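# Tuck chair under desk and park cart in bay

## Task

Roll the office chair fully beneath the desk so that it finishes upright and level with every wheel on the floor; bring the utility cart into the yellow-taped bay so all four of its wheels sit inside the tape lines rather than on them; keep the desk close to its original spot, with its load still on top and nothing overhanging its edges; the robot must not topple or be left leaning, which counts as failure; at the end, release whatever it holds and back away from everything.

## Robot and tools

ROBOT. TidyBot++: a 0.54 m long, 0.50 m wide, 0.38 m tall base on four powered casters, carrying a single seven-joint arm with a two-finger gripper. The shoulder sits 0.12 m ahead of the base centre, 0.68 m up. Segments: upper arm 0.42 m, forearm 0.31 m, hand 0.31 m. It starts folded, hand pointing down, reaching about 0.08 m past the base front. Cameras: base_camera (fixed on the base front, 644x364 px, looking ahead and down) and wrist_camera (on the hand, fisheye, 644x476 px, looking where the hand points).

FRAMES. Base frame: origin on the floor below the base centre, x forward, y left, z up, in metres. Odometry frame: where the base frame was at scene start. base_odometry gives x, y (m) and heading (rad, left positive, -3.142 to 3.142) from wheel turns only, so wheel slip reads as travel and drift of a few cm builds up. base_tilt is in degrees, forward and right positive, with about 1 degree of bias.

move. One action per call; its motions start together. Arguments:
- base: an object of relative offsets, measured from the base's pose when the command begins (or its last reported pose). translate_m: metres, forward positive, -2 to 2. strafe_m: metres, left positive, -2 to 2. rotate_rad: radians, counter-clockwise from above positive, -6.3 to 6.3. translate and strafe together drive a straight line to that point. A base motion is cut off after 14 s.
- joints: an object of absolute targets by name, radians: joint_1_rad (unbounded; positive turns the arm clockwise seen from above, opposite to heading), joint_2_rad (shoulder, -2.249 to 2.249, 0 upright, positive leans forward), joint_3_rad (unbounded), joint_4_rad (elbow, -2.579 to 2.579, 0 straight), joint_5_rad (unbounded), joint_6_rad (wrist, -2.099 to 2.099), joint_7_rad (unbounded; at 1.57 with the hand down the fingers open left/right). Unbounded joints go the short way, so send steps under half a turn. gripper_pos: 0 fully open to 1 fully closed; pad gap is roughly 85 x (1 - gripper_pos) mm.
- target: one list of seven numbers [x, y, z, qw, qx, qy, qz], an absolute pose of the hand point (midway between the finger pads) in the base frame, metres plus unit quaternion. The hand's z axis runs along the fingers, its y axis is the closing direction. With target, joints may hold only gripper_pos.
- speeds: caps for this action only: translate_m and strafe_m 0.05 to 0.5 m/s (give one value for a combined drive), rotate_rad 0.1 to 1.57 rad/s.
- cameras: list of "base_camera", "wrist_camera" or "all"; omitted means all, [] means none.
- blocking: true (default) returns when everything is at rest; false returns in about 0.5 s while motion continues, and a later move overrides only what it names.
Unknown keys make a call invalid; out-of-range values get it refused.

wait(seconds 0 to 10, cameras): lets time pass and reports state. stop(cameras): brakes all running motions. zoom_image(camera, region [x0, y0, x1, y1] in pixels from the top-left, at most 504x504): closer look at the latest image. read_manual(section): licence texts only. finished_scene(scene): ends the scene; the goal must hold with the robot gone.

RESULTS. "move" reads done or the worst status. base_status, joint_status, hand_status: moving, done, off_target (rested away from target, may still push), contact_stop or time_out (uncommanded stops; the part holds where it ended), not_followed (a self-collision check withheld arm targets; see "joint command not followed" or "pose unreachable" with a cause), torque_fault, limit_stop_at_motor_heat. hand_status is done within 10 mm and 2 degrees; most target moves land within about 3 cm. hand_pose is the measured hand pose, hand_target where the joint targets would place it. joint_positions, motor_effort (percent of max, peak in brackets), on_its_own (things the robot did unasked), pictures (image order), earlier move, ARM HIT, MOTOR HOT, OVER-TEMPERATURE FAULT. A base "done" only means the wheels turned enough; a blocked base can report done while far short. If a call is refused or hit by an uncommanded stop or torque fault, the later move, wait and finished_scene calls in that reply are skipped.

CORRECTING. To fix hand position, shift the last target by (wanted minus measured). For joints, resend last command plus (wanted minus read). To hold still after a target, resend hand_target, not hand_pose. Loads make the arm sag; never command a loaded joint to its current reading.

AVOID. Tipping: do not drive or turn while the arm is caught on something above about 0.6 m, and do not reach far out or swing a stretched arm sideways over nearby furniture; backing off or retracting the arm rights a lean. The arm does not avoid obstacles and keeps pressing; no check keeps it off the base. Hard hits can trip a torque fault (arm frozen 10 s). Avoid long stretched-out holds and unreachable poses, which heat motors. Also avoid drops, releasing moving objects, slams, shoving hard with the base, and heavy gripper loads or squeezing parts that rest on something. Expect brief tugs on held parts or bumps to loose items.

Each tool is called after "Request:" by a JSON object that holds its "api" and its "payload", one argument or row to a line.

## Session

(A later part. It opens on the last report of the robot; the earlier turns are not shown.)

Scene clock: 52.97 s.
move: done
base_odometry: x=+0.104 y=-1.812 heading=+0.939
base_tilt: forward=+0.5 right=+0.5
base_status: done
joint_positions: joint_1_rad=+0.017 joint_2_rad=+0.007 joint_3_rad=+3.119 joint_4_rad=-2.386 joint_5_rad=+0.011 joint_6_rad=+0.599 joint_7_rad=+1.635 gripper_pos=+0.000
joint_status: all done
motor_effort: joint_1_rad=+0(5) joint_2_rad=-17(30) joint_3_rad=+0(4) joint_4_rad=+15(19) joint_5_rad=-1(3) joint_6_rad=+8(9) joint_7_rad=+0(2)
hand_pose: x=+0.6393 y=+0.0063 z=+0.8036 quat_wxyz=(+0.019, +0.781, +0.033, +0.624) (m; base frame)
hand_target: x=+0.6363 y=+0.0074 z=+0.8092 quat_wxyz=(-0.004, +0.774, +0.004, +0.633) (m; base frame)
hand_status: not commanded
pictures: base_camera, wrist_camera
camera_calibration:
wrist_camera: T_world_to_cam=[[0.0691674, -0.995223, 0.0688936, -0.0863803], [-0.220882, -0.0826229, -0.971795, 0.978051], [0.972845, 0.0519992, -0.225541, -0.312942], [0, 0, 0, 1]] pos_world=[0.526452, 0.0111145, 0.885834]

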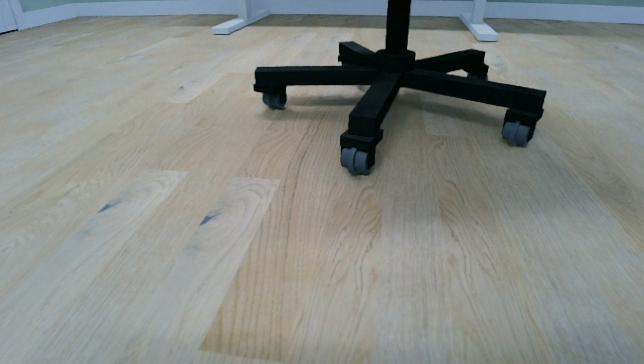

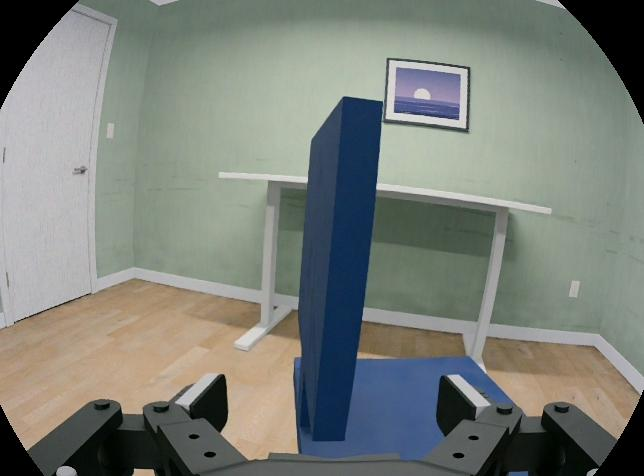

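Request:
{"api": "move", "payload": {
  "base": {"translate_m":0.283,"strafe_m":-0.06,"rotate_rad":0.09},
  "speeds": {"translate_m":0.2}
}}

Scene clock: 55.40 s.
move: done
base_odometry: x=+0.320 y=-1.620 heading=+1.029
base_tilt: forward=+0.6 right=+0.6
base_status: done
joint_positions: joint_1_rad=+0.013 joint_2_rad=+0.004 joint_3_rad=+3.122 joint_4_rad=-2.388 joint_5_rad=+0.011 joint_6_rad=+0.601 joint_7_rad=+1.635 gripper_pos=+0.000
joint_status: not commanded
motor_effort: joint_1_rad=+1(3) joint_2_rad=-17(20) joint_3_rad=+1(3) joint_4_rad=+16(17) joint_5_rad=-1(2) joint_6_rad=+8(9) joint_7_rad=+0(1)
hand_pose: x=+0.6384 y=+0.0068 z=+0.8044 quat_wxyz=(+0.018, +0.780, +0.033, +0.625) (m; base frame)
hand_target: x=+0.6363 y=+0.0074 z=+0.8092 quat_wxyz=(-0.004, +0.774, +0.004, +0.633) (m; base frame)
hand_status: not commanded
pictures: base_camera, wrist_camera
camera_calibration:
wrist_camera: T_world_to_cam=[[0.0699736, -0.995165, 0.0689282, -0.0863906], [-0.218512, -0.0827105, -0.972323, 0.977601], [0.973322, 0.0529752, -0.223243, -0.314044], [0, 0, 0, 1]] pos_world=[0.525329, 0.0115216, 0.88639]

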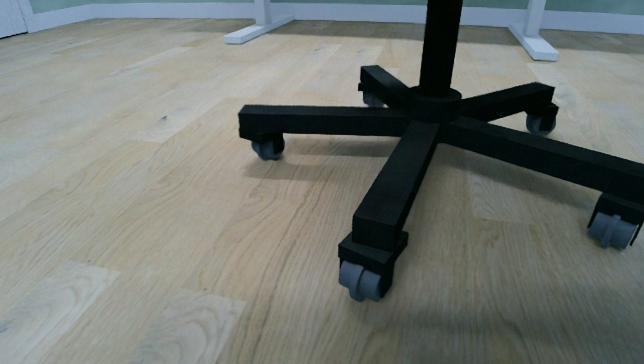

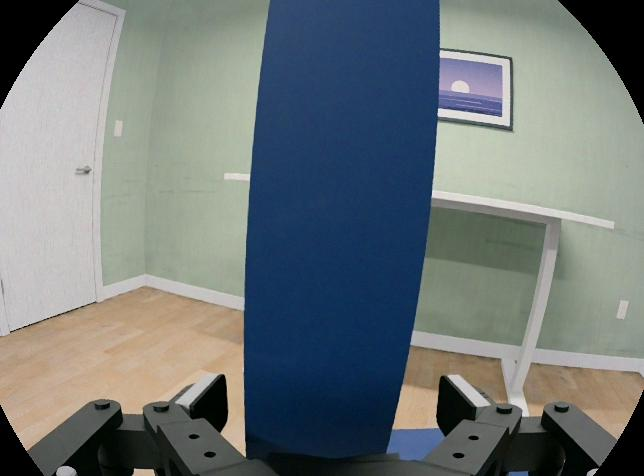

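Request:
{"api": "move", "payload": {
  "base": {"translate_m":0.035},
  "cameras": []
}}

Request:
{"api": "move", "payload": {
  "joints": {"gripper_pos":1}
}}

Scene clock: 56.50 s.
move: done
base_odometry: x=+0.338 y=-1.590 heading=+1.029
base_tilt: forward=+0.5 right=+0.5
base_status: done
joint_positions: joint_1_rad=-0.005 joint_2_rad=-0.001 joint_3_rad=+3.117 joint_4_rad=-2.400 joint_5_rad=+0.011 joint_6_rad=+0.604 joint_7_rad=+1.635 gripper_pos=+0.000
joint_status: not commanded
motor_effort: joint_1_rad=+4(7) joint_2_rad=-15(18) joint_3_rad=+4(7) joint_4_rad=+17(22) joint_5_rad=-3(5) joint_6_rad=+8(9) joint_7_rad=+0(1)
hand_pose: x=+0.6341 y=+0.0185 z=+0.8017 quat_wxyz=(+0.011, +0.781, +0.042, +0.623) (m; base frame)
hand_target: x=+0.6363 y=+0.0074 z=+0.8092 quat_wxyz=(-0.004, +0.774, +0.004, +0.633) (m; base frame)
hand_status: not commanded
pictures: none
No camera images: "cameras" was empty.

Scene clock: 57.60 s.
move: off_target
base_odometry: x=+0.338 y=-1.590 heading=+1.029
base_tilt: forward=+0.5 right=+0.6
base_status: not commanded
joint_positions: joint_1_rad=-0.022 joint_2_rad=-0.015 joint_3_rad=+3.106 joint_4_rad=-2.415 joint_5_rad=+0.001 joint_6_rad=+0.605 joint_7_rad=+1.608 gripper_pos=+0.503
joint_status: gripper_pos off_target (ended at +0.503, target +1.000)
motor_effort: joint_1_rad=+2(10) joint_2_rad=-11(15) joint_3_rad=+4(9) joint_4_rad=+20(21) joint_5_rad=+1(6) joint_6_rad=+8(9) joint_7_rad=+3(4)
hand_pose: x=+0.6271 y=+0.0309 z=+0.8011 quat_wxyz=(-0.006, +0.781, +0.038, +0.623) (m; base frame)
hand_target: x=+0.6363 y=+0.0074 z=+0.8092 quat_wxyz=(-0.004, +0.774, +0.004, +0.633) (m; base frame)
hand_status: not commanded
pictures: base_camera, wrist_camera
camera_calibration:
wrist_camera: T_world_to_cam=[[0.107735, -0.993505, 0.0366244, -0.0592475], [-0.221578, -0.0599072, -0.973301, 0.975921], [0.969173, 0.0967431, -0.226592, -0.301175], [0, 0, 0, 1]] pos_world=[0.514516, 0.0287387, 0.883791]

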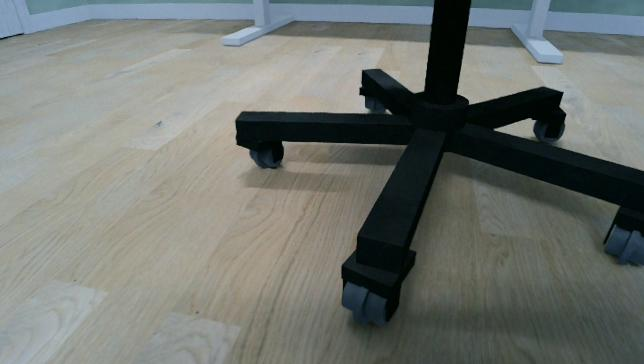

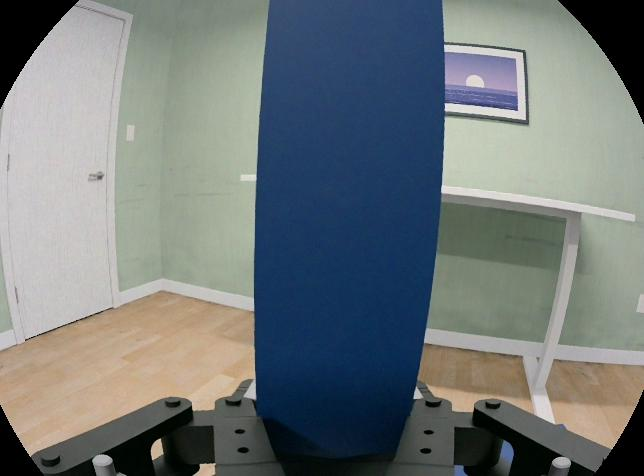

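Request:
{"api": "move", "payload": {
  "base": {"translate_m":0.475,"strafe_m":-0.437,"rotate_rad":0.63},
  "speeds": {"translate_m":0.15,"rotate_rad":0.16}
}}

Scene clock: 63.10 s.
move: done
base_odometry: x=+0.957 y=-1.408 heading=+1.661
base_tilt: forward=+0.6 right=+0.5
base_status: done
joint_positions: joint_1_rad=-0.008 joint_2_rad=-0.033 joint_3_rad=+3.113 joint_4_rad=-2.434 joint_5_rad=-0.004 joint_6_rad=+0.606 joint_7_rad=+1.605 gripper_pos=+0.524
joint_status: not commanded
motor_effort: joint_1_rad=+4(8) joint_2_rad=-10(12) joint_3_rad=+4(7) joint_4_rad=+20(26) joint_5_rad=+1(7) joint_6_rad=+8(9) joint_7_rad=+3(4)
hand_pose: x=+0.6199 y=+0.0189 z=+0.8011 quat_wxyz=(+0.000, +0.781, +0.026, +0.624) (m; base frame)
hand_target: x=+0.6363 y=+0.0074 z=+0.8092 quat_wxyz=(-0.004, +0.774, +0.004, +0.633) (m; base frame)
hand_status: not commanded
pictures: base_camera, wrist_camera
camera_calibration:
wrist_camera: T_world_to_cam=[[0.081922, -0.996166, 0.0306856, -0.0496605], [-0.222531, -0.0482947, -0.973729, 0.974289], [0.971478, 0.0729413, -0.225634, -0.294794], [0, 0, 0, 1]] pos_world=[0.507263, 0.0190855, 0.883701]

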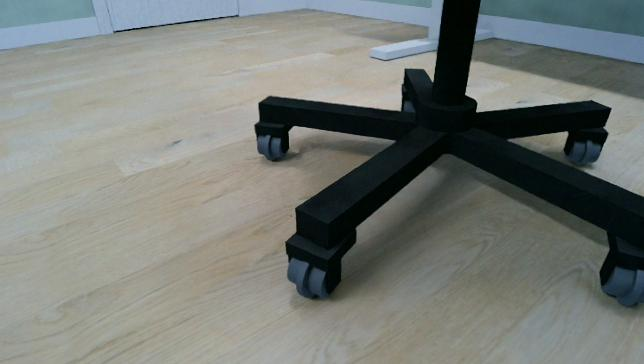

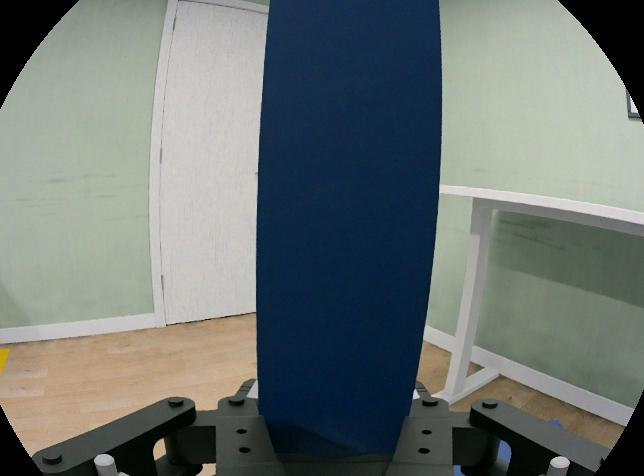

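Request:
{"api": "move", "payload": {
  "base": {"translate_m":0.122,"strafe_m":-0.632,"rotate_rad":0.63},
  "speeds": {"translate_m":0.15,"rotate_rad":0.16}
}}

Scene clock: 69.93 s.
move: done
base_odometry: x=+1.576 y=-1.230 heading=+2.292
base_tilt: forward=+0.5 right=+0.5
base_status: done
joint_positions: joint_1_rad=-0.048 joint_2_rad=+0.007 joint_3_rad=+3.076 joint_4_rad=-2.396 joint_5_rad=+0.003 joint_6_rad=+0.608 joint_7_rad=+1.595 gripper_pos=+0.547
joint_status: not commanded
motor_effort: joint_1_rad=+12(14) joint_2_rad=-18(21) joint_3_rad=+12(13) joint_4_rad=+13(25) joint_5_rad=-6(8) joint_6_rad=+7(10) joint_7_rad=+5(5)
hand_pose: x=+0.6330 y=+0.0606 z=+0.8011 quat_wxyz=(-0.028, +0.780, +0.055, +0.623) (m; base frame)
hand_target: x=+0.6363 y=+0.0074 z=+0.8092 quat_wxyz=(-0.004, +0.774, +0.004, +0.633) (m; base frame)
hand_status: not commanded
pictures: base_camera, wrist_camera
camera_calibration:
wrist_camera: T_world_to_cam=[[0.162045, -0.98648, 0.0244579, -0.0554504], [-0.218105, -0.0599777, -0.974081, 0.977407], [0.962378, 0.15251, -0.224875, -0.310158], [0, 0, 0, 1]] pos_world=[0.520652, 0.0512242, 0.883683]

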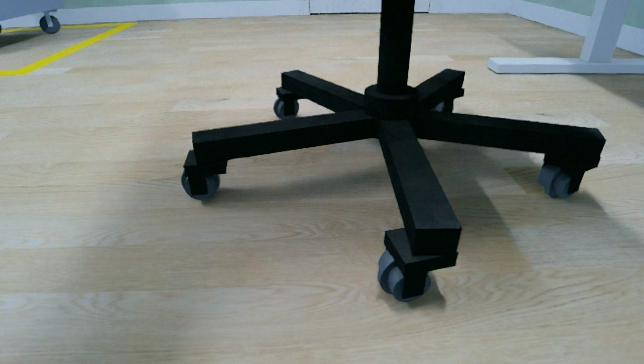

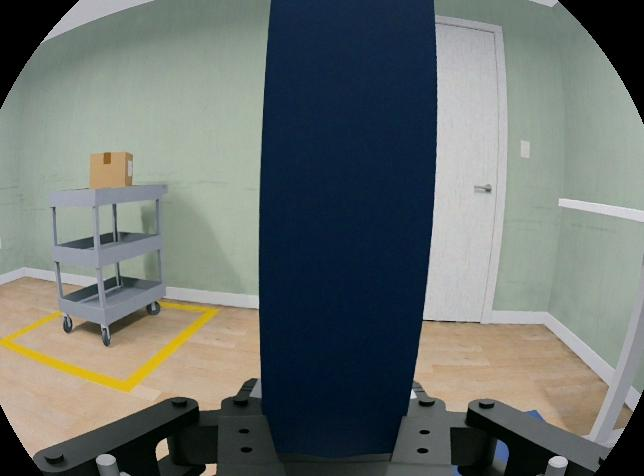

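Request:
{"api": "move", "payload": {
  "base": {"strafe_m":-0.2,"translate_m":0.02},
  "speeds": {"strafe_m":0.15},
  "cameras": []
}}

Request:
{"api": "move", "payload": {
  "joints": {"gripper_pos":0},
  "cameras": []
}}

Request:
{"api": "move", "payload": {
  "base": {"translate_m":-0.3},
  "speeds": {"translate_m":0.25}
}}

Scene clock: 72.30 s.
move: done
base_odometry: x=+1.713 y=-1.083 heading=+2.292
base_tilt: forward=+0.6 right=+0.5
base_status: done
joint_positions: joint_1_rad=-0.116 joint_2_rad=+0.005 joint_3_rad=+3.023 joint_4_rad=-2.400 joint_5_rad=+0.043 joint_6_rad=+0.613 joint_7_rad=+1.572 gripper_pos=+0.548
joint_status: not commanded
motor_effort: joint_1_rad=+22(29) joint_2_rad=-19(20) joint_3_rad=+21(27) joint_4_rad=+13(21) joint_5_rad=-10(14) joint_6_rad=+6(8) joint_7_rad=+8(8)
hand_pose: x=+0.6183 y=+0.1285 z=+0.8013 quat_wxyz=(-0.072, +0.773, +0.113, +0.620) (m; base frame)
hand_target: x=+0.6363 y=+0.0074 z=+0.8092 quat_wxyz=(-0.004, +0.774, +0.004, +0.633) (m; base frame)
hand_status: not commanded
pictures: none
No camera images: "cameras" was empty.

Scene clock: 73.43 s.
move: done
base_odometry: x=+1.713 y=-1.083 heading=+2.292
base_tilt: forward=+0.5 right=+0.5
base_status: not commanded
joint_positions: joint_1_rad=-0.062 joint_2_rad=-0.016 joint_3_rad=+3.077 joint_4_rad=-2.424 joint_5_rad=+0.043 joint_6_rad=+0.613 joint_7_rad=+1.574 gripper_pos=+0.000
joint_status: all done
motor_effort: joint_1_rad=+8(22) joint_2_rad=-13(20) joint_3_rad=+8(21) joint_4_rad=+20(24) joint_5_rad=-6(10) joint_6_rad=+9(10) joint_7_rad=+0(8)
hand_pose: x=+0.6202 y=+0.0731 z=+0.8000 quat_wxyz=(-0.037, +0.778, +0.072, +0.623) (m; base frame)
hand_target: x=+0.6363 y=+0.0074 z=+0.8092 quat_wxyz=(-0.004, +0.774, +0.004, +0.633) (m; base frame)
hand_status: not commanded
pictures: none
No camera images: "cameras" was empty.

Scene clock: 75.40 s.
move: done
base_odometry: x=+1.911 y=-1.308 heading=+2.292
base_tilt: forward=+0.5 right=+0.6
base_status: done
joint_positions: joint_1_rad=-0.016 joint_2_rad=-0.001 joint_3_rad=+3.123 joint_4_rad=-2.405 joint_5_rad=+0.038 joint_6_rad=+0.613 joint_7_rad=+1.574 gripper_pos=+0.000
joint_status: not commanded
motor_effort: joint_1_rad=+0(8) joint_2_rad=-17(20) joint_3_rad=+1(8) joint_4_rad=+15(19) joint_5_rad=-1(6) joint_6_rad=+8(9) joint_7_rad=+0(1)
hand_pose: x=+0.6330 y=+0.0258 z=+0.8020 quat_wxyz=(-0.009, +0.780, +0.033, +0.625) (m; base frame)
hand_target: x=+0.6363 y=+0.0074 z=+0.8092 quat_wxyz=(-0.004, +0.774, +0.004, +0.633) (m; base frame)
hand_status: not commanded
pictures: base_camera, wrist_camera
camera_calibration:
wrist_camera: T_world_to_cam=[[0.104206, -0.994169, 0.027752, -0.0556036], [-0.217458, -0.0500042, -0.974788, 0.97607], [0.970491, 0.0955434, -0.2214, -0.311126], [0, 0, 0, 1]] pos_world=[0.519993, 0.0232543, 0.884121]

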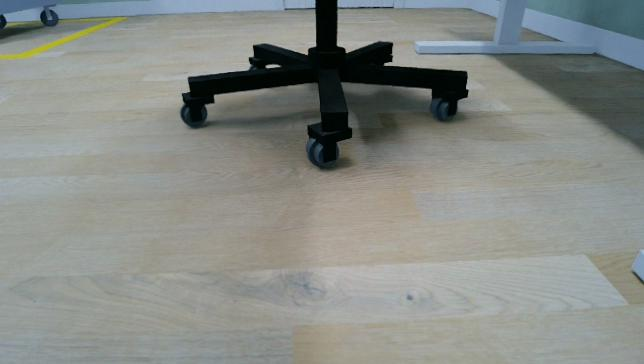

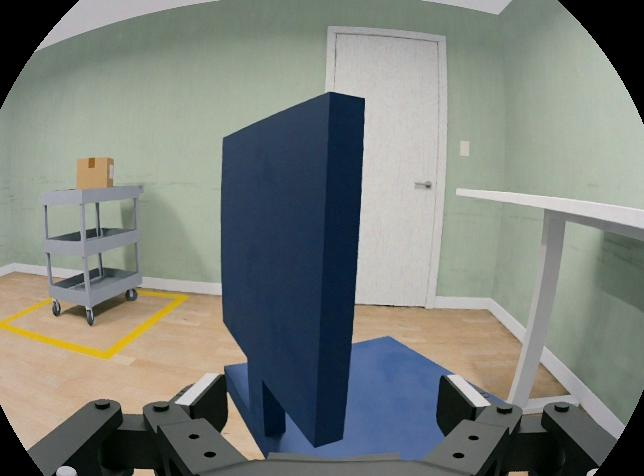

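Request:
{"api": "move", "payload": {
  "base": {"strafe_m":0.85},
  "cameras": []
}}

Request:
{"api": "move", "payload": {
  "base": {"translate_m":1.21,"strafe_m":0.22,"rotate_rad":-1.577},
  "joints": {"joint_7_rad":1.57}
}}

Scene clock: 78.53 s.
move: done
base_odometry: x=+1.273 y=-1.869 heading=+2.293
base_tilt: forward=+0.6 right=+0.6
base_status: done
joint_positions: joint_1_rad=-0.015 joint_2_rad=-0.001 joint_3_rad=+3.125 joint_4_rad=-2.405 joint_5_rad=+0.038 joint_6_rad=+0.613 joint_7_rad=+1.574 gripper_pos=+0.000
joint_status: not commanded
motor_effort: joint_1_rad=+1(3) joint_2_rad=-16(18) joint_3_rad=+1(2) joint_4_rad=+16(16) joint_5_rad=-1(2) joint_6_rad=+8(9) joint_7_rad=-1(1)
hand_pose: x=+0.6331 y=+0.0243 z=+0.8019 quat_wxyz=(-0.008, +0.780, +0.032, +0.625) (m; base frame)
hand_target: x=+0.6363 y=+0.0074 z=+0.8092 quat_wxyz=(-0.004, +0.774, +0.004, +0.633) (m; base frame)
hand_status: not commanded
pictures: none
No camera images: "cameras" was empty.

Scene clock: 82.43 s.
move: done
base_odometry: x=+0.308 y=-1.107 heading=+0.716
base_tilt: forward=+0.5 right=+0.6
base_status: done
joint_positions: joint_1_rad=-0.013 joint_2_rad=+0.000 joint_3_rad=+3.125 joint_4_rad=-2.405 joint_5_rad=+0.038 joint_6_rad=+0.613 joint_7_rad=+1.574 gripper_pos=+0.000
joint_status: all done
motor_effort: joint_1_rad=+1(3) joint_2_rad=-16(18) joint_3_rad=+0(3) joint_4_rad=+16(17) joint_5_rad=-1(2) joint_6_rad=+8(9) joint_7_rad=+0(1)
hand_pose: x=+0.6331 y=+0.0237 z=+0.8018 quat_wxyz=(-0.007, +0.780, +0.032, +0.625) (m; base frame)
hand_target: x=+0.6363 y=+0.0074 z=+0.8092 quat_wxyz=(-0.004, +0.774, +0.004, +0.633) (m; base frame)
hand_status: not commanded
pictures: base_camera, wrist_camera
camera_calibration:
wrist_camera: T_world_to_cam=[[0.100153, -0.994586, 0.0277228, -0.0551029], [-0.217975, -0.0491186, -0.974717, 0.976087], [0.970802, 0.0915775, -0.221714, -0.310965], [0, 0, 0, 1]] pos_world=[0.520166, 0.0216169, 0.883991]

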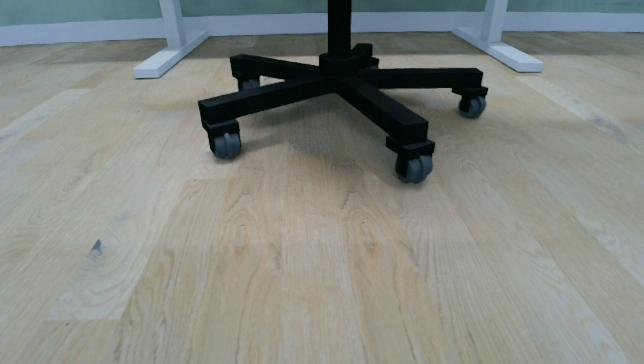

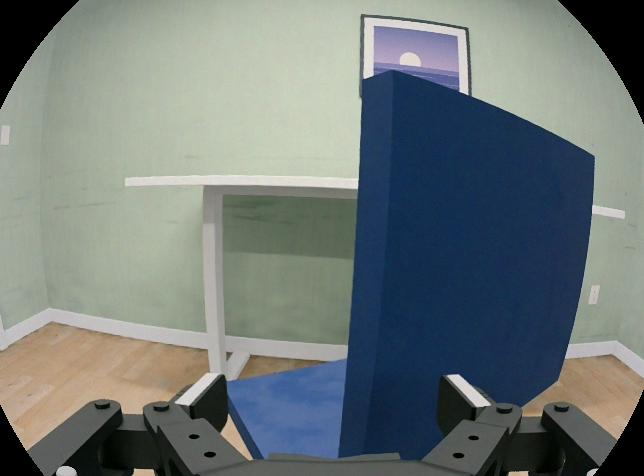

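Request:
{"api": "move", "payload": {
  "base": {"strafe_m":-0.3},
  "cameras": []
}}

Request:
{"api": "move", "payload": {
  "base": {"translate_m":0.26},
  "speeds": {"translate_m":0.2}
}}

Request:
{"api": "move", "payload": {
  "base": {"strafe_m":0.28},
  "speeds": {"strafe_m":0.15}
}}

Scene clock: 84.50 s.
move: done
base_odometry: x=+0.505 y=-1.333 heading=+0.715
base_tilt: forward=+0.5 right=+0.6
base_status: done
joint_positions: joint_1_rad=-0.009 joint_2_rad=+0.000 joint_3_rad=+3.130 joint_4_rad=-2.405 joint_5_rad=+0.038 joint_6_rad=+0.614 joint_7_rad=+1.574 gripper_pos=+0.000
joint_status: not commanded
motor_effort: joint_1_rad=+0(3) joint_2_rad=-16(18) joint_3_rad=+1(3) joint_4_rad=+15(16) joint_5_rad=-1(2) joint_6_rad=+8(9) joint_7_rad=+0(1)
hand_pose: x=+0.6335 y=+0.0190 z=+0.8014 quat_wxyz=(-0.005, +0.780, +0.028, +0.625) (m; base frame)
hand_target: x=+0.6363 y=+0.0074 z=+0.8092 quat_wxyz=(-0.004, +0.774, +0.004, +0.633) (m; base frame)
hand_status: not commanded
pictures: none
No camera images: "cameras" was empty.

Scene clock: 86.50 s.
move: done
base_odometry: x=+0.702 y=-1.163 heading=+0.715
base_tilt: forward=+0.5 right=+0.6
base_status: done
joint_positions: joint_1_rad=-0.009 joint_2_rad=+0.003 joint_3_rad=+3.130 joint_4_rad=-2.405 joint_5_rad=+0.038 joint_6_rad=+0.614 joint_7_rad=+1.574 gripper_pos=+0.000
joint_status: not commanded
motor_effort: joint_1_rad=+0(1) joint_2_rad=-16(20) joint_3_rad=+1(2) joint_4_rad=+16(17) joint_5_rad=-1(1) joint_6_rad=+8(9) joint_7_rad=+0(1)
hand_pose: x=+0.6338 y=+0.0190 z=+0.7999 quat_wxyz=(-0.005, +0.781, +0.028, +0.624) (m; base frame)
hand_target: x=+0.6363 y=+0.0074 z=+0.8092 quat_wxyz=(-0.004, +0.774, +0.004, +0.633) (m; base frame)
hand_status: not commanded
pictures: base_camera, wrist_camera
camera_calibration:
wrist_camera: T_world_to_cam=[[0.0910724, -0.995467, 0.0274195, -0.0538218], [-0.221968, -0.0471331, -0.973914, 0.97602], [0.970792, 0.0826105, -0.225254, -0.308633], [0, 0, 0, 1]] pos_world=[0.521165, 0.0179213, 0.882515]

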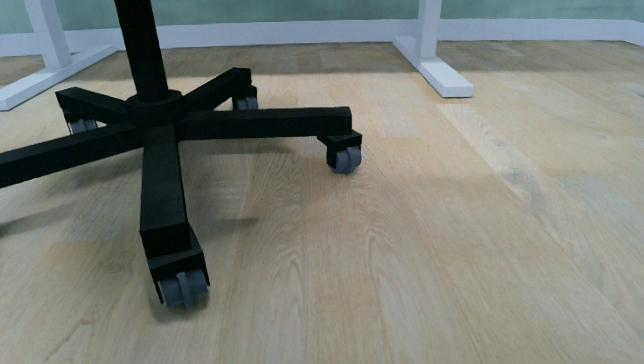

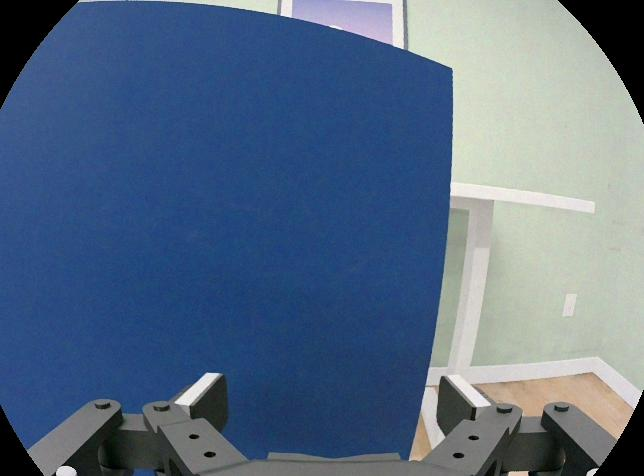

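Scene clock: 89.07 s.
move: done
base_odometry: x=+0.518 y=-0.951 heading=+0.715
base_tilt: forward=+0.5 right=+0.6
base_status: done
joint_positions: joint_1_rad=+0.017 joint_2_rad=-0.016 joint_3_rad=+3.139 joint_4_rad=-2.427 joint_5_rad=-0.002 joint_6_rad=+0.614 joint_7_rad=+1.574 gripper_pos=+0.000
joint_status: not commanded
motor_effort: joint_1_rad=-2(14) joint_2_rad=-12(17) joint_3_rad=-1(13) joint_4_rad=+19(27) joint_5_rad=+1(6) joint_6_rad=+9(11) joint_7_rad=+0(1)
hand_pose: x=+0.6253 y=-0.0063 z=+0.7984 quat_wxyz=(+0.005, +0.783, -0.006, +0.623) (m; base frame)
hand_target: x=+0.6363 y=+0.0074 z=+0.8092 quat_wxyz=(-0.004, +0.774, +0.004, +0.633) (m; base frame)
hand_status: not commanded
pictures: base_camera, wrist_camera
camera_calibration:
wrist_camera: T_world_to_cam=[[0.0257638, -0.999668, 0.000285378, -0.0157363], [-0.226654, -0.00611943, -0.973956, 0.974659], [0.973635, 0.0250281, -0.226736, -0.299506], [0, 0, 0, 1]] pos_world=[0.512925, -0.00227061, 0.88137]

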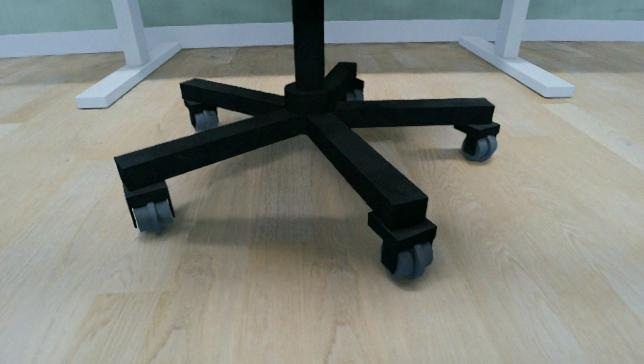

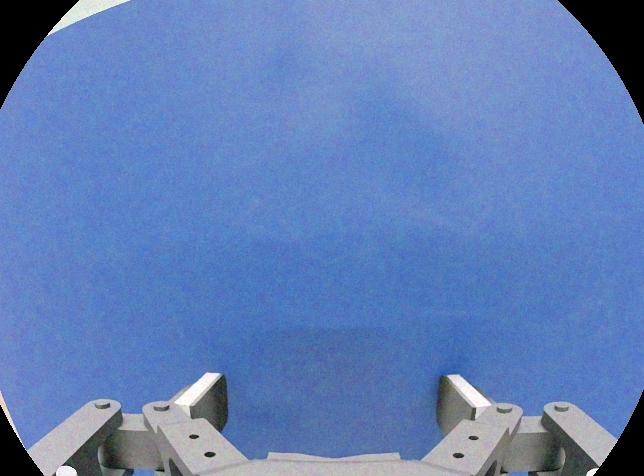

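Request:
{"api": "move", "payload": {
  "base": {"translate_m":0.28},
  "speeds": {"translate_m":0.12}
}}

Scene clock: 92.10 s.
move: done
base_odometry: x=+0.729 y=-0.768 heading=+0.715
base_tilt: forward=+0.4 right=+0.6
base_status: done
joint_positions: joint_1_rad=+0.004 joint_2_rad=-0.019 joint_3_rad=+3.123 joint_4_rad=-2.430 joint_5_rad=-0.002 joint_6_rad=+0.614 joint_7_rad=+1.574 gripper_pos=+0.000
joint_status: not commanded
motor_effort: joint_1_rad=+0(7) joint_2_rad=-12(13) joint_3_rad=+0(7) joint_4_rad=+20(27) joint_5_rad=-1(4) joint_6_rad=+9(11) joint_7_rad=+0(1)
hand_pose: x=+0.6239 y=+0.0086 z=+0.7983 quat_wxyz=(-0.004, +0.783, +0.006, +0.623) (m; base frame)
hand_target: x=+0.6363 y=+0.0074 z=+0.8092 quat_wxyz=(-0.004, +0.774, +0.004, +0.633) (m; base frame)
hand_status: not commanded
pictures: base_camera, wrist_camera
camera_calibration:
wrist_camera: T_world_to_cam=[[0.0551985, -0.998475, 0.000629079, -0.0194335], [-0.226402, -0.0131298, -0.973946, 0.97429], [0.972469, 0.0536179, -0.226781, -0.298017], [0, 0, 0, 1]] pos_world=[0.511466, 0.00936736, 0.881332]

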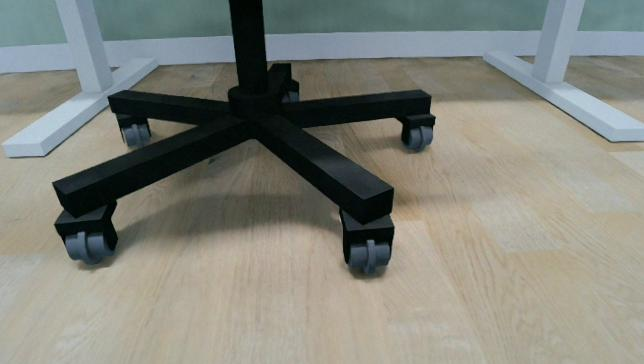

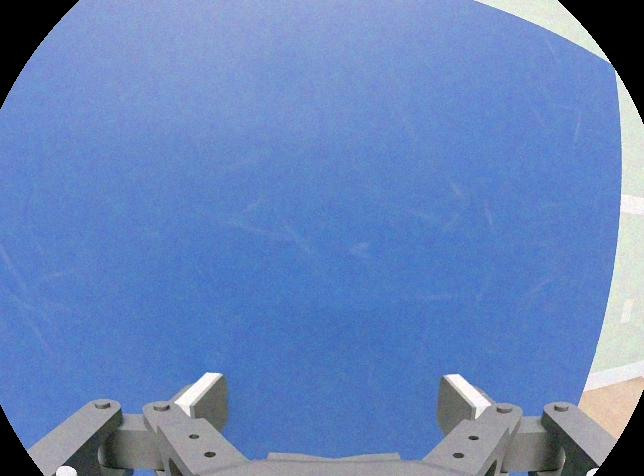

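Request:
{"api": "move", "payload": {
  "base": {"translate_m":-0.08},
  "cameras": []
}}

Request:
{"api": "move", "payload": {
  "base": {"strafe_m":0.2},
  "cameras": []
}}

Request:
{"api": "move", "payload": {
  "base": {"translate_m":0.18},
  "speeds": {"translate_m":0.12}
}}

Scene clock: 93.40 s.
move: done
base_odometry: x=+0.669 y=-0.820 heading=+0.715
base_tilt: forward=+0.6 right=+0.5
base_status: done
joint_positions: joint_1_rad=+0.004 joint_2_rad=-0.003 joint_3_rad=+3.123 joint_4_rad=-2.406 joint_5_rad=-0.002 joint_6_rad=+0.614 joint_7_rad=+1.574 gripper_pos=+0.000
joint_status: not commanded
motor_effort: joint_1_rad=+1(1) joint_2_rad=-16(20) joint_3_rad=+1(1) joint_4_rad=+16(19) joint_5_rad=-1(1) joint_6_rad=+8(9) joint_7_rad=+0(1)
hand_pose: x=+0.6331 y=+0.0087 z=+0.8029 quat_wxyz=(-0.004, +0.780, +0.006, +0.626) (m; base frame)
hand_target: x=+0.6363 y=+0.0074 z=+0.8092 quat_wxyz=(-0.004, +0.774, +0.004, +0.633) (m; base frame)
hand_status: not commanded
pictures: none
No camera images: "cameras" was empty.

Scene clock: 94.87 s.
move: done
base_odometry: x=+0.538 y=-0.669 heading=+0.715
base_tilt: forward=+0.6 right=+0.6
base_status: done
joint_positions: joint_1_rad=+0.003 joint_2_rad=-0.003 joint_3_rad=+3.124 joint_4_rad=-2.406 joint_5_rad=-0.002 joint_6_rad=+0.614 joint_7_rad=+1.574 gripper_pos=+0.000
joint_status: not commanded
motor_effort: joint_1_rad=+0(3) joint_2_rad=-16(17) joint_3_rad=+1(3) joint_4_rad=+16(16) joint_5_rad=-1(2) joint_6_rad=+8(9) joint_7_rad=+0(1)
hand_pose: x=+0.6331 y=+0.0084 z=+0.8028 quat_wxyz=(-0.004, +0.780, +0.006, +0.626) (m; base frame)
hand_target: x=+0.6363 y=+0.0074 z=+0.8092 quat_wxyz=(-0.004, +0.774, +0.004, +0.633) (m; base frame)
hand_status: not commanded
pictures: none
No camera images: "cameras" was empty.

Scene clock: 96.93 s.
move: done
base_odometry: x=+0.674 y=-0.551 heading=+0.715
base_tilt: forward=+0.5 right=+0.6
base_status: done
joint_positions: joint_1_rad=-0.022 joint_2_rad=-0.016 joint_3_rad=+3.103 joint_4_rad=-2.428 joint_5_rad=-0.002 joint_6_rad=+0.614 joint_7_rad=+1.574 gripper_pos=+0.000
joint_status: not commanded
motor_effort: joint_1_rad=+4(10) joint_2_rad=-13(17) joint_3_rad=+5(10) joint_4_rad=+20(29) joint_5_rad=-3(5) joint_6_rad=+9(12) joint_7_rad=+0(1)
hand_pose: x=+0.6236 y=+0.0313 z=+0.7981 quat_wxyz=(-0.018, +0.782, +0.024, +0.622) (m; base frame)
hand_target: x=+0.6363 y=+0.0074 z=+0.8092 quat_wxyz=(-0.004, +0.774, +0.004, +0.633) (m; base frame)
hand_status: not commanded
pictures: base_camera, wrist_camera
camera_calibration:
wrist_camera: T_world_to_cam=[[0.0999916, -0.994988, 0.000880297, -0.0249537], [-0.225995, -0.023573, -0.973843, 0.974264], [0.968983, 0.0971772, -0.227219, -0.297927], [0, 0, 0, 1]] pos_world=[0.51136, 0.0270894, 0.881108]

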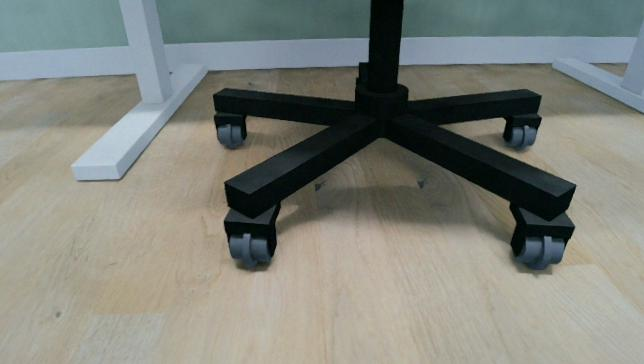

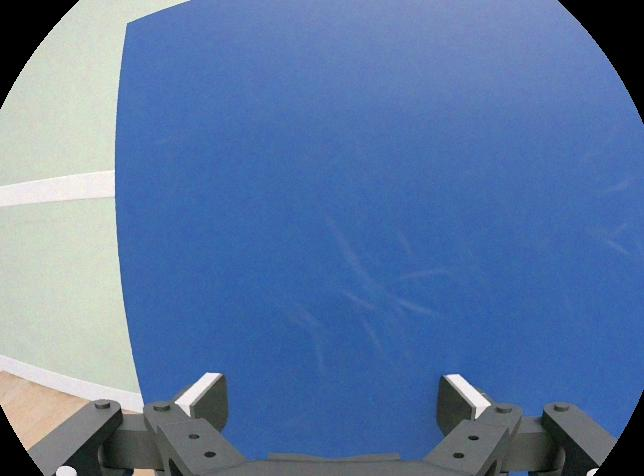

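Request:
{"api": "move", "payload": {
  "base": {"translate_m":-0.06},
  "cameras": []
}}

Request:
{"api": "move", "payload": {
  "base": {"strafe_m":-0.14},
  "cameras": []
}}

Request:
{"api": "move", "payload": {
  "base": {"translate_m":0.13},
  "speeds": {"translate_m":0.08}
}}

Scene clock: 98.10 s.
move: done
base_odometry: x=+0.628 y=-0.590 heading=+0.713
base_tilt: forward=+0.6 right=+0.6
base_status: done
joint_positions: joint_1_rad=-0.015 joint_2_rad=-0.003 joint_3_rad=+3.121 joint_4_rad=-2.406 joint_5_rad=-0.002 joint_6_rad=+0.614 joint_7_rad=+1.574 gripper_pos=+0.000
joint_status: not commanded
motor_effort: joint_1_rad=+1(4) joint_2_rad=-16(19) joint_3_rad=+1(4) joint_4_rad=+16(19) joint_5_rad=-1(2) joint_6_rad=+8(9) joint_7_rad=-1(1)
hand_pose: x=+0.6328 y=+0.0192 z=+0.8029 quat_wxyz=(-0.010, +0.780, +0.014, +0.626) (m; base frame)
hand_target: x=+0.6363 y=+0.0074 z=+0.8092 quat_wxyz=(-0.004, +0.774, +0.004, +0.633) (m; base frame)
hand_status: not commanded
pictures: none
No camera images: "cameras" was empty.

Scene clock: 99.40 s.
move: done
base_odometry: x=+0.720 y=-0.696 heading=+0.714
base_tilt: forward=+0.5 right=+0.6
base_status: done
joint_positions: joint_1_rad=-0.010 joint_2_rad=-0.003 joint_3_rad=+3.128 joint_4_rad=-2.406 joint_5_rad=-0.002 joint_6_rad=+0.614 joint_7_rad=+1.574 gripper_pos=+0.000
joint_status: not commanded
motor_effort: joint_1_rad=+1(3) joint_2_rad=-16(17) joint_3_rad=+1(2) joint_4_rad=+16(16) joint_5_rad=-1(2) joint_6_rad=+8(9) joint_7_rad=-1(1)
hand_pose: x=+0.6331 y=+0.0127 z=+0.8028 quat_wxyz=(-0.006, +0.780, +0.009, +0.626) (m; base frame)
hand_target: x=+0.6363 y=+0.0074 z=+0.8092 quat_wxyz=(-0.004, +0.774, +0.004, +0.633) (m; base frame)
hand_status: not commanded
pictures: none
No camera images: "cameras" was empty.

Scene clock: 101.53 s.
move: done
base_odometry: x=+0.819 y=-0.611 heading=+0.714
base_tilt: forward=+0.5 right=+0.5
base_status: done
joint_positions: joint_1_rad=+0.013 joint_2_rad=-0.022 joint_3_rad=+3.148 joint_4_rad=-2.429 joint_5_rad=-0.002 joint_6_rad=+0.614 joint_7_rad=+1.574 gripper_pos=+0.000
joint_status: not commanded
motor_effort: joint_1_rad=-2(7) joint_2_rad=-11(17) joint_3_rad=-1(6) joint_4_rad=+21(25) joint_5_rad=+0(4) joint_6_rad=+9(11) joint_7_rad=+0(1)
hand_pose: x=+0.6241 y=-0.0091 z=+0.8009 quat_wxyz=(+0.007, +0.781, -0.008, +0.625) (m; base frame)
hand_target: x=+0.6363 y=+0.0074 z=+0.8092 quat_wxyz=(-0.004, +0.774, +0.004, +0.633) (m; base frame)
hand_status: not commanded
pictures: base_camera, wrist_camera
camera_calibration:
wrist_camera: T_world_to_cam=[[0.0203142, -0.999794, 0.000341465, -0.0151209], [-0.221682, -0.00483727, -0.975107, 0.974623], [0.974907, 0.0197328, -0.221735, -0.302565], [0, 0, 0, 1]] pos_world=[0.511337, -0.00443276, 0.883277]

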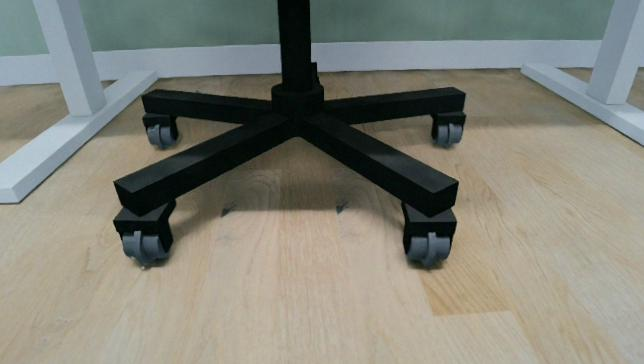

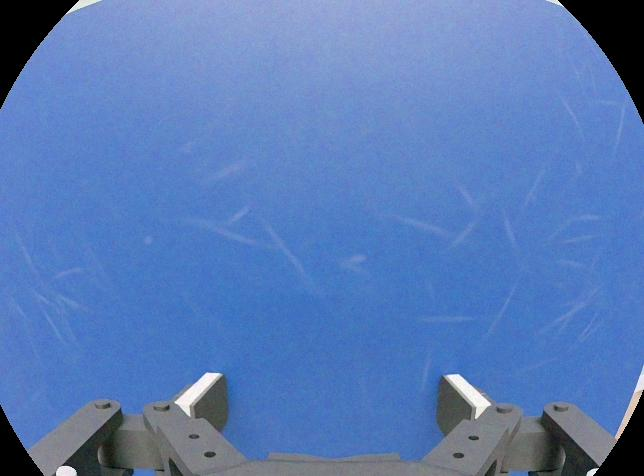

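Request:
{"api": "move", "payload": {
  "base": {"translate_m":0.05},
  "speeds": {"translate_m":0.06}
}}

Request:
{"api": "move", "payload": {
  "base": {"translate_m":0.04},
  "speeds": {"translate_m":0.06}
}}

Scene clock: 103.00 s.
move: done
base_odometry: x=+0.856 y=-0.579 heading=+0.714
base_tilt: forward=+0.5 right=+0.5
base_status: done
joint_positions: joint_1_rad=+0.015 joint_2_rad=-0.033 joint_3_rad=+3.150 joint_4_rad=-2.441 joint_5_rad=-0.002 joint_6_rad=+0.614 joint_7_rad=+1.574 gripper_pos=+0.000
joint_status: not commanded
motor_effort: joint_1_rad=-3(6) joint_2_rad=-8(14) joint_3_rad=-2(5) joint_4_rad=+23(28) joint_5_rad=+1(2) joint_6_rad=+9(10) joint_7_rad=+0(1)
hand_pose: x=+0.6191 y=-0.0111 z=+0.8003 quat_wxyz=(+0.008, +0.781, -0.010, +0.624) (m; base frame)
hand_target: x=+0.6363 y=+0.0074 z=+0.8092 quat_wxyz=(-0.004, +0.774, +0.004, +0.633) (m; base frame)
hand_status: not commanded
pictures: base_camera, wrist_camera
camera_calibration:
wrist_camera: T_world_to_cam=[[0.0162335, -0.999868, 0.000164167, -0.0143139], [-0.222469, -0.003772, -0.974932, 0.973342], [0.974805, 0.01579, -0.222501, -0.297199], [0, 0, 0, 1]] pos_world=[0.506482, -0.00594778, 0.882818]

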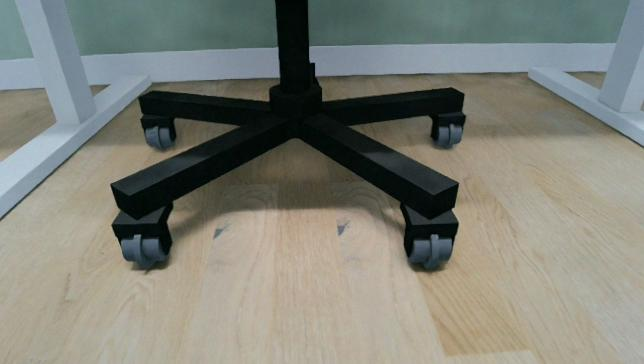

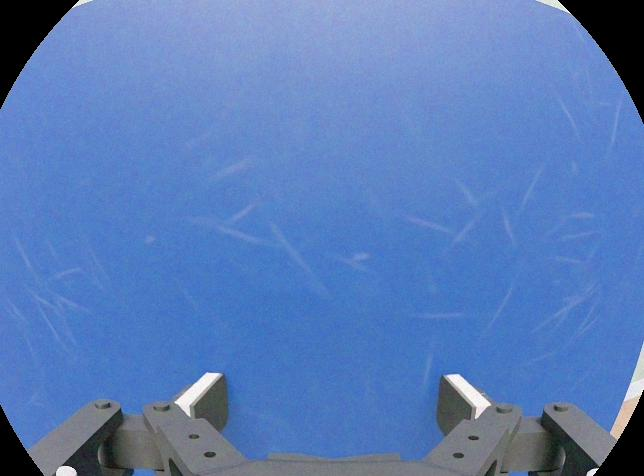

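Scene clock: 104.20 s.
move: done
base_odometry: x=+0.886 y=-0.553 heading=+0.713
base_tilt: forward=+0.5 right=+0.6
base_status: done
joint_positions: joint_1_rad=+0.015 joint_2_rad=-0.125 joint_3_rad=+3.151 joint_4_rad=-2.527 joint_5_rad=-0.002 joint_6_rad=+0.614 joint_7_rad=+1.574 gripper_pos=+0.000
joint_status: not commanded
motor_effort: joint_1_rad=-5(7) joint_2_rad=+12(16) joint_3_rad=-3(6) joint_4_rad=+38(41) joint_5_rad=+0(2) joint_6_rad=+10(11) joint_7_rad=+0(1)
hand_pose: x=+0.5823 y=-0.0105 z=+0.7999 quat_wxyz=(+0.008, +0.780, -0.010, +0.626) (m; base frame)
hand_target: x=+0.6363 y=+0.0074 z=+0.8092 quat_wxyz=(-0.004, +0.774, +0.004, +0.633) (m; base frame)
hand_status: not commanded
pictures: base_camera, wrist_camera
camera_calibration:
wrist_camera: T_world_to_cam=[[0.0157957, -0.999875, -0.000452107, -0.0123885], [-0.217497, -0.00299461, -0.976056, 0.962764], [0.975933, 0.0155159, -0.217517, -0.266075], [0, 0, 0, 1]] pos_world=[0.469266, -0.00537548, 0.881831]

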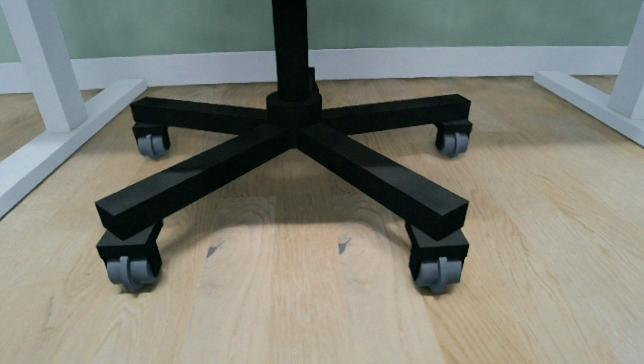

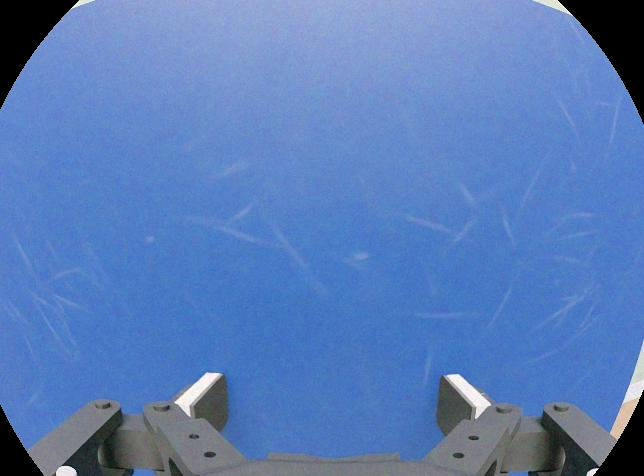

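Contact with the desk reached. Back off slowly.

Request:
{"api": "move", "payload": {
  "base": {"translate_m":-0.6},
  "speeds": {"translate_m":0.25}
}}

Scene clock: 107.53 s.
move: done
base_odometry: x=+0.432 y=-0.946 heading=+0.714
base_tilt: forward=+0.6 right=+0.6
base_status: done
joint_positions: joint_1_rad=+0.014 joint_2_rad=+0.001 joint_3_rad=+3.141 joint_4_rad=-2.398 joint_5_rad=-0.002 joint_6_rad=+0.615 joint_7_rad=+1.574 gripper_pos=+0.000
joint_status: not commanded
motor_effort: joint_1_rad=+1(5) joint_2_rad=-17(20) joint_3_rad=+1(4) joint_4_rad=+16(37) joint_5_rad=-1(2) joint_6_rad=+8(10) joint_7_rad=+0(1)
hand_pose: x=+0.6363 y=-0.0058 z=+0.8054 quat_wxyz=(+0.005, +0.778, -0.005, +0.628) (m; base frame)
hand_target: x=+0.6363 y=+0.0074 z=+0.8092 quat_wxyz=(-0.004, +0.774, +0.004, +0.633) (m; base frame)
hand_status: not commanded
pictures: base_camera, wrist_camera
camera_calibration:
wrist_camera: T_world_to_cam=[[0.0270927, -0.999633, 0.000836483, -0.0167945], [-0.213137, -0.00659413, -0.977, 0.977791], [0.976647, 0.0262913, -0.213238, -0.321435], [0, 0, 0, 1]] pos_world=[0.522787, -0.00188975, 0.886774]

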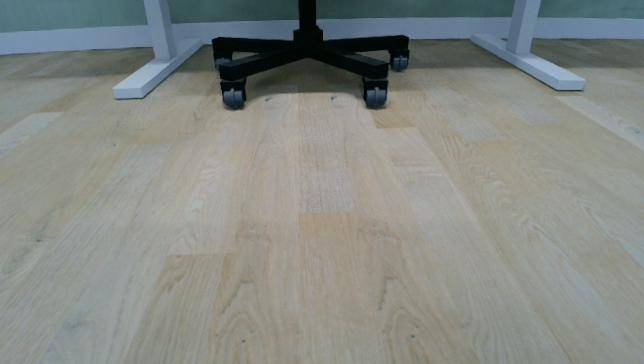

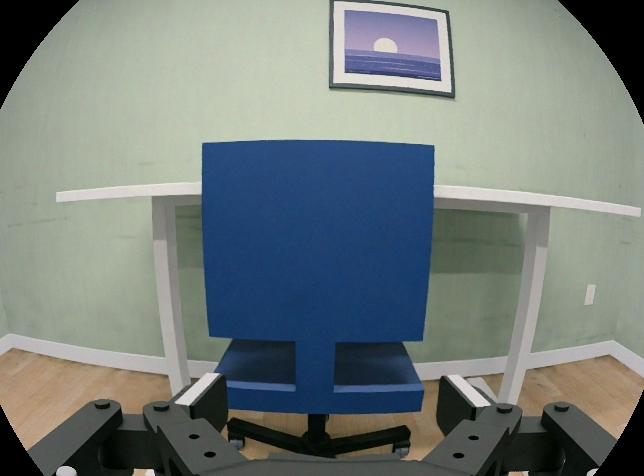

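Tucked fully, level.

Request:
{"api": "finished_scene", "payload": {
  "scene": 2
}}

The scene is finished: the task was done.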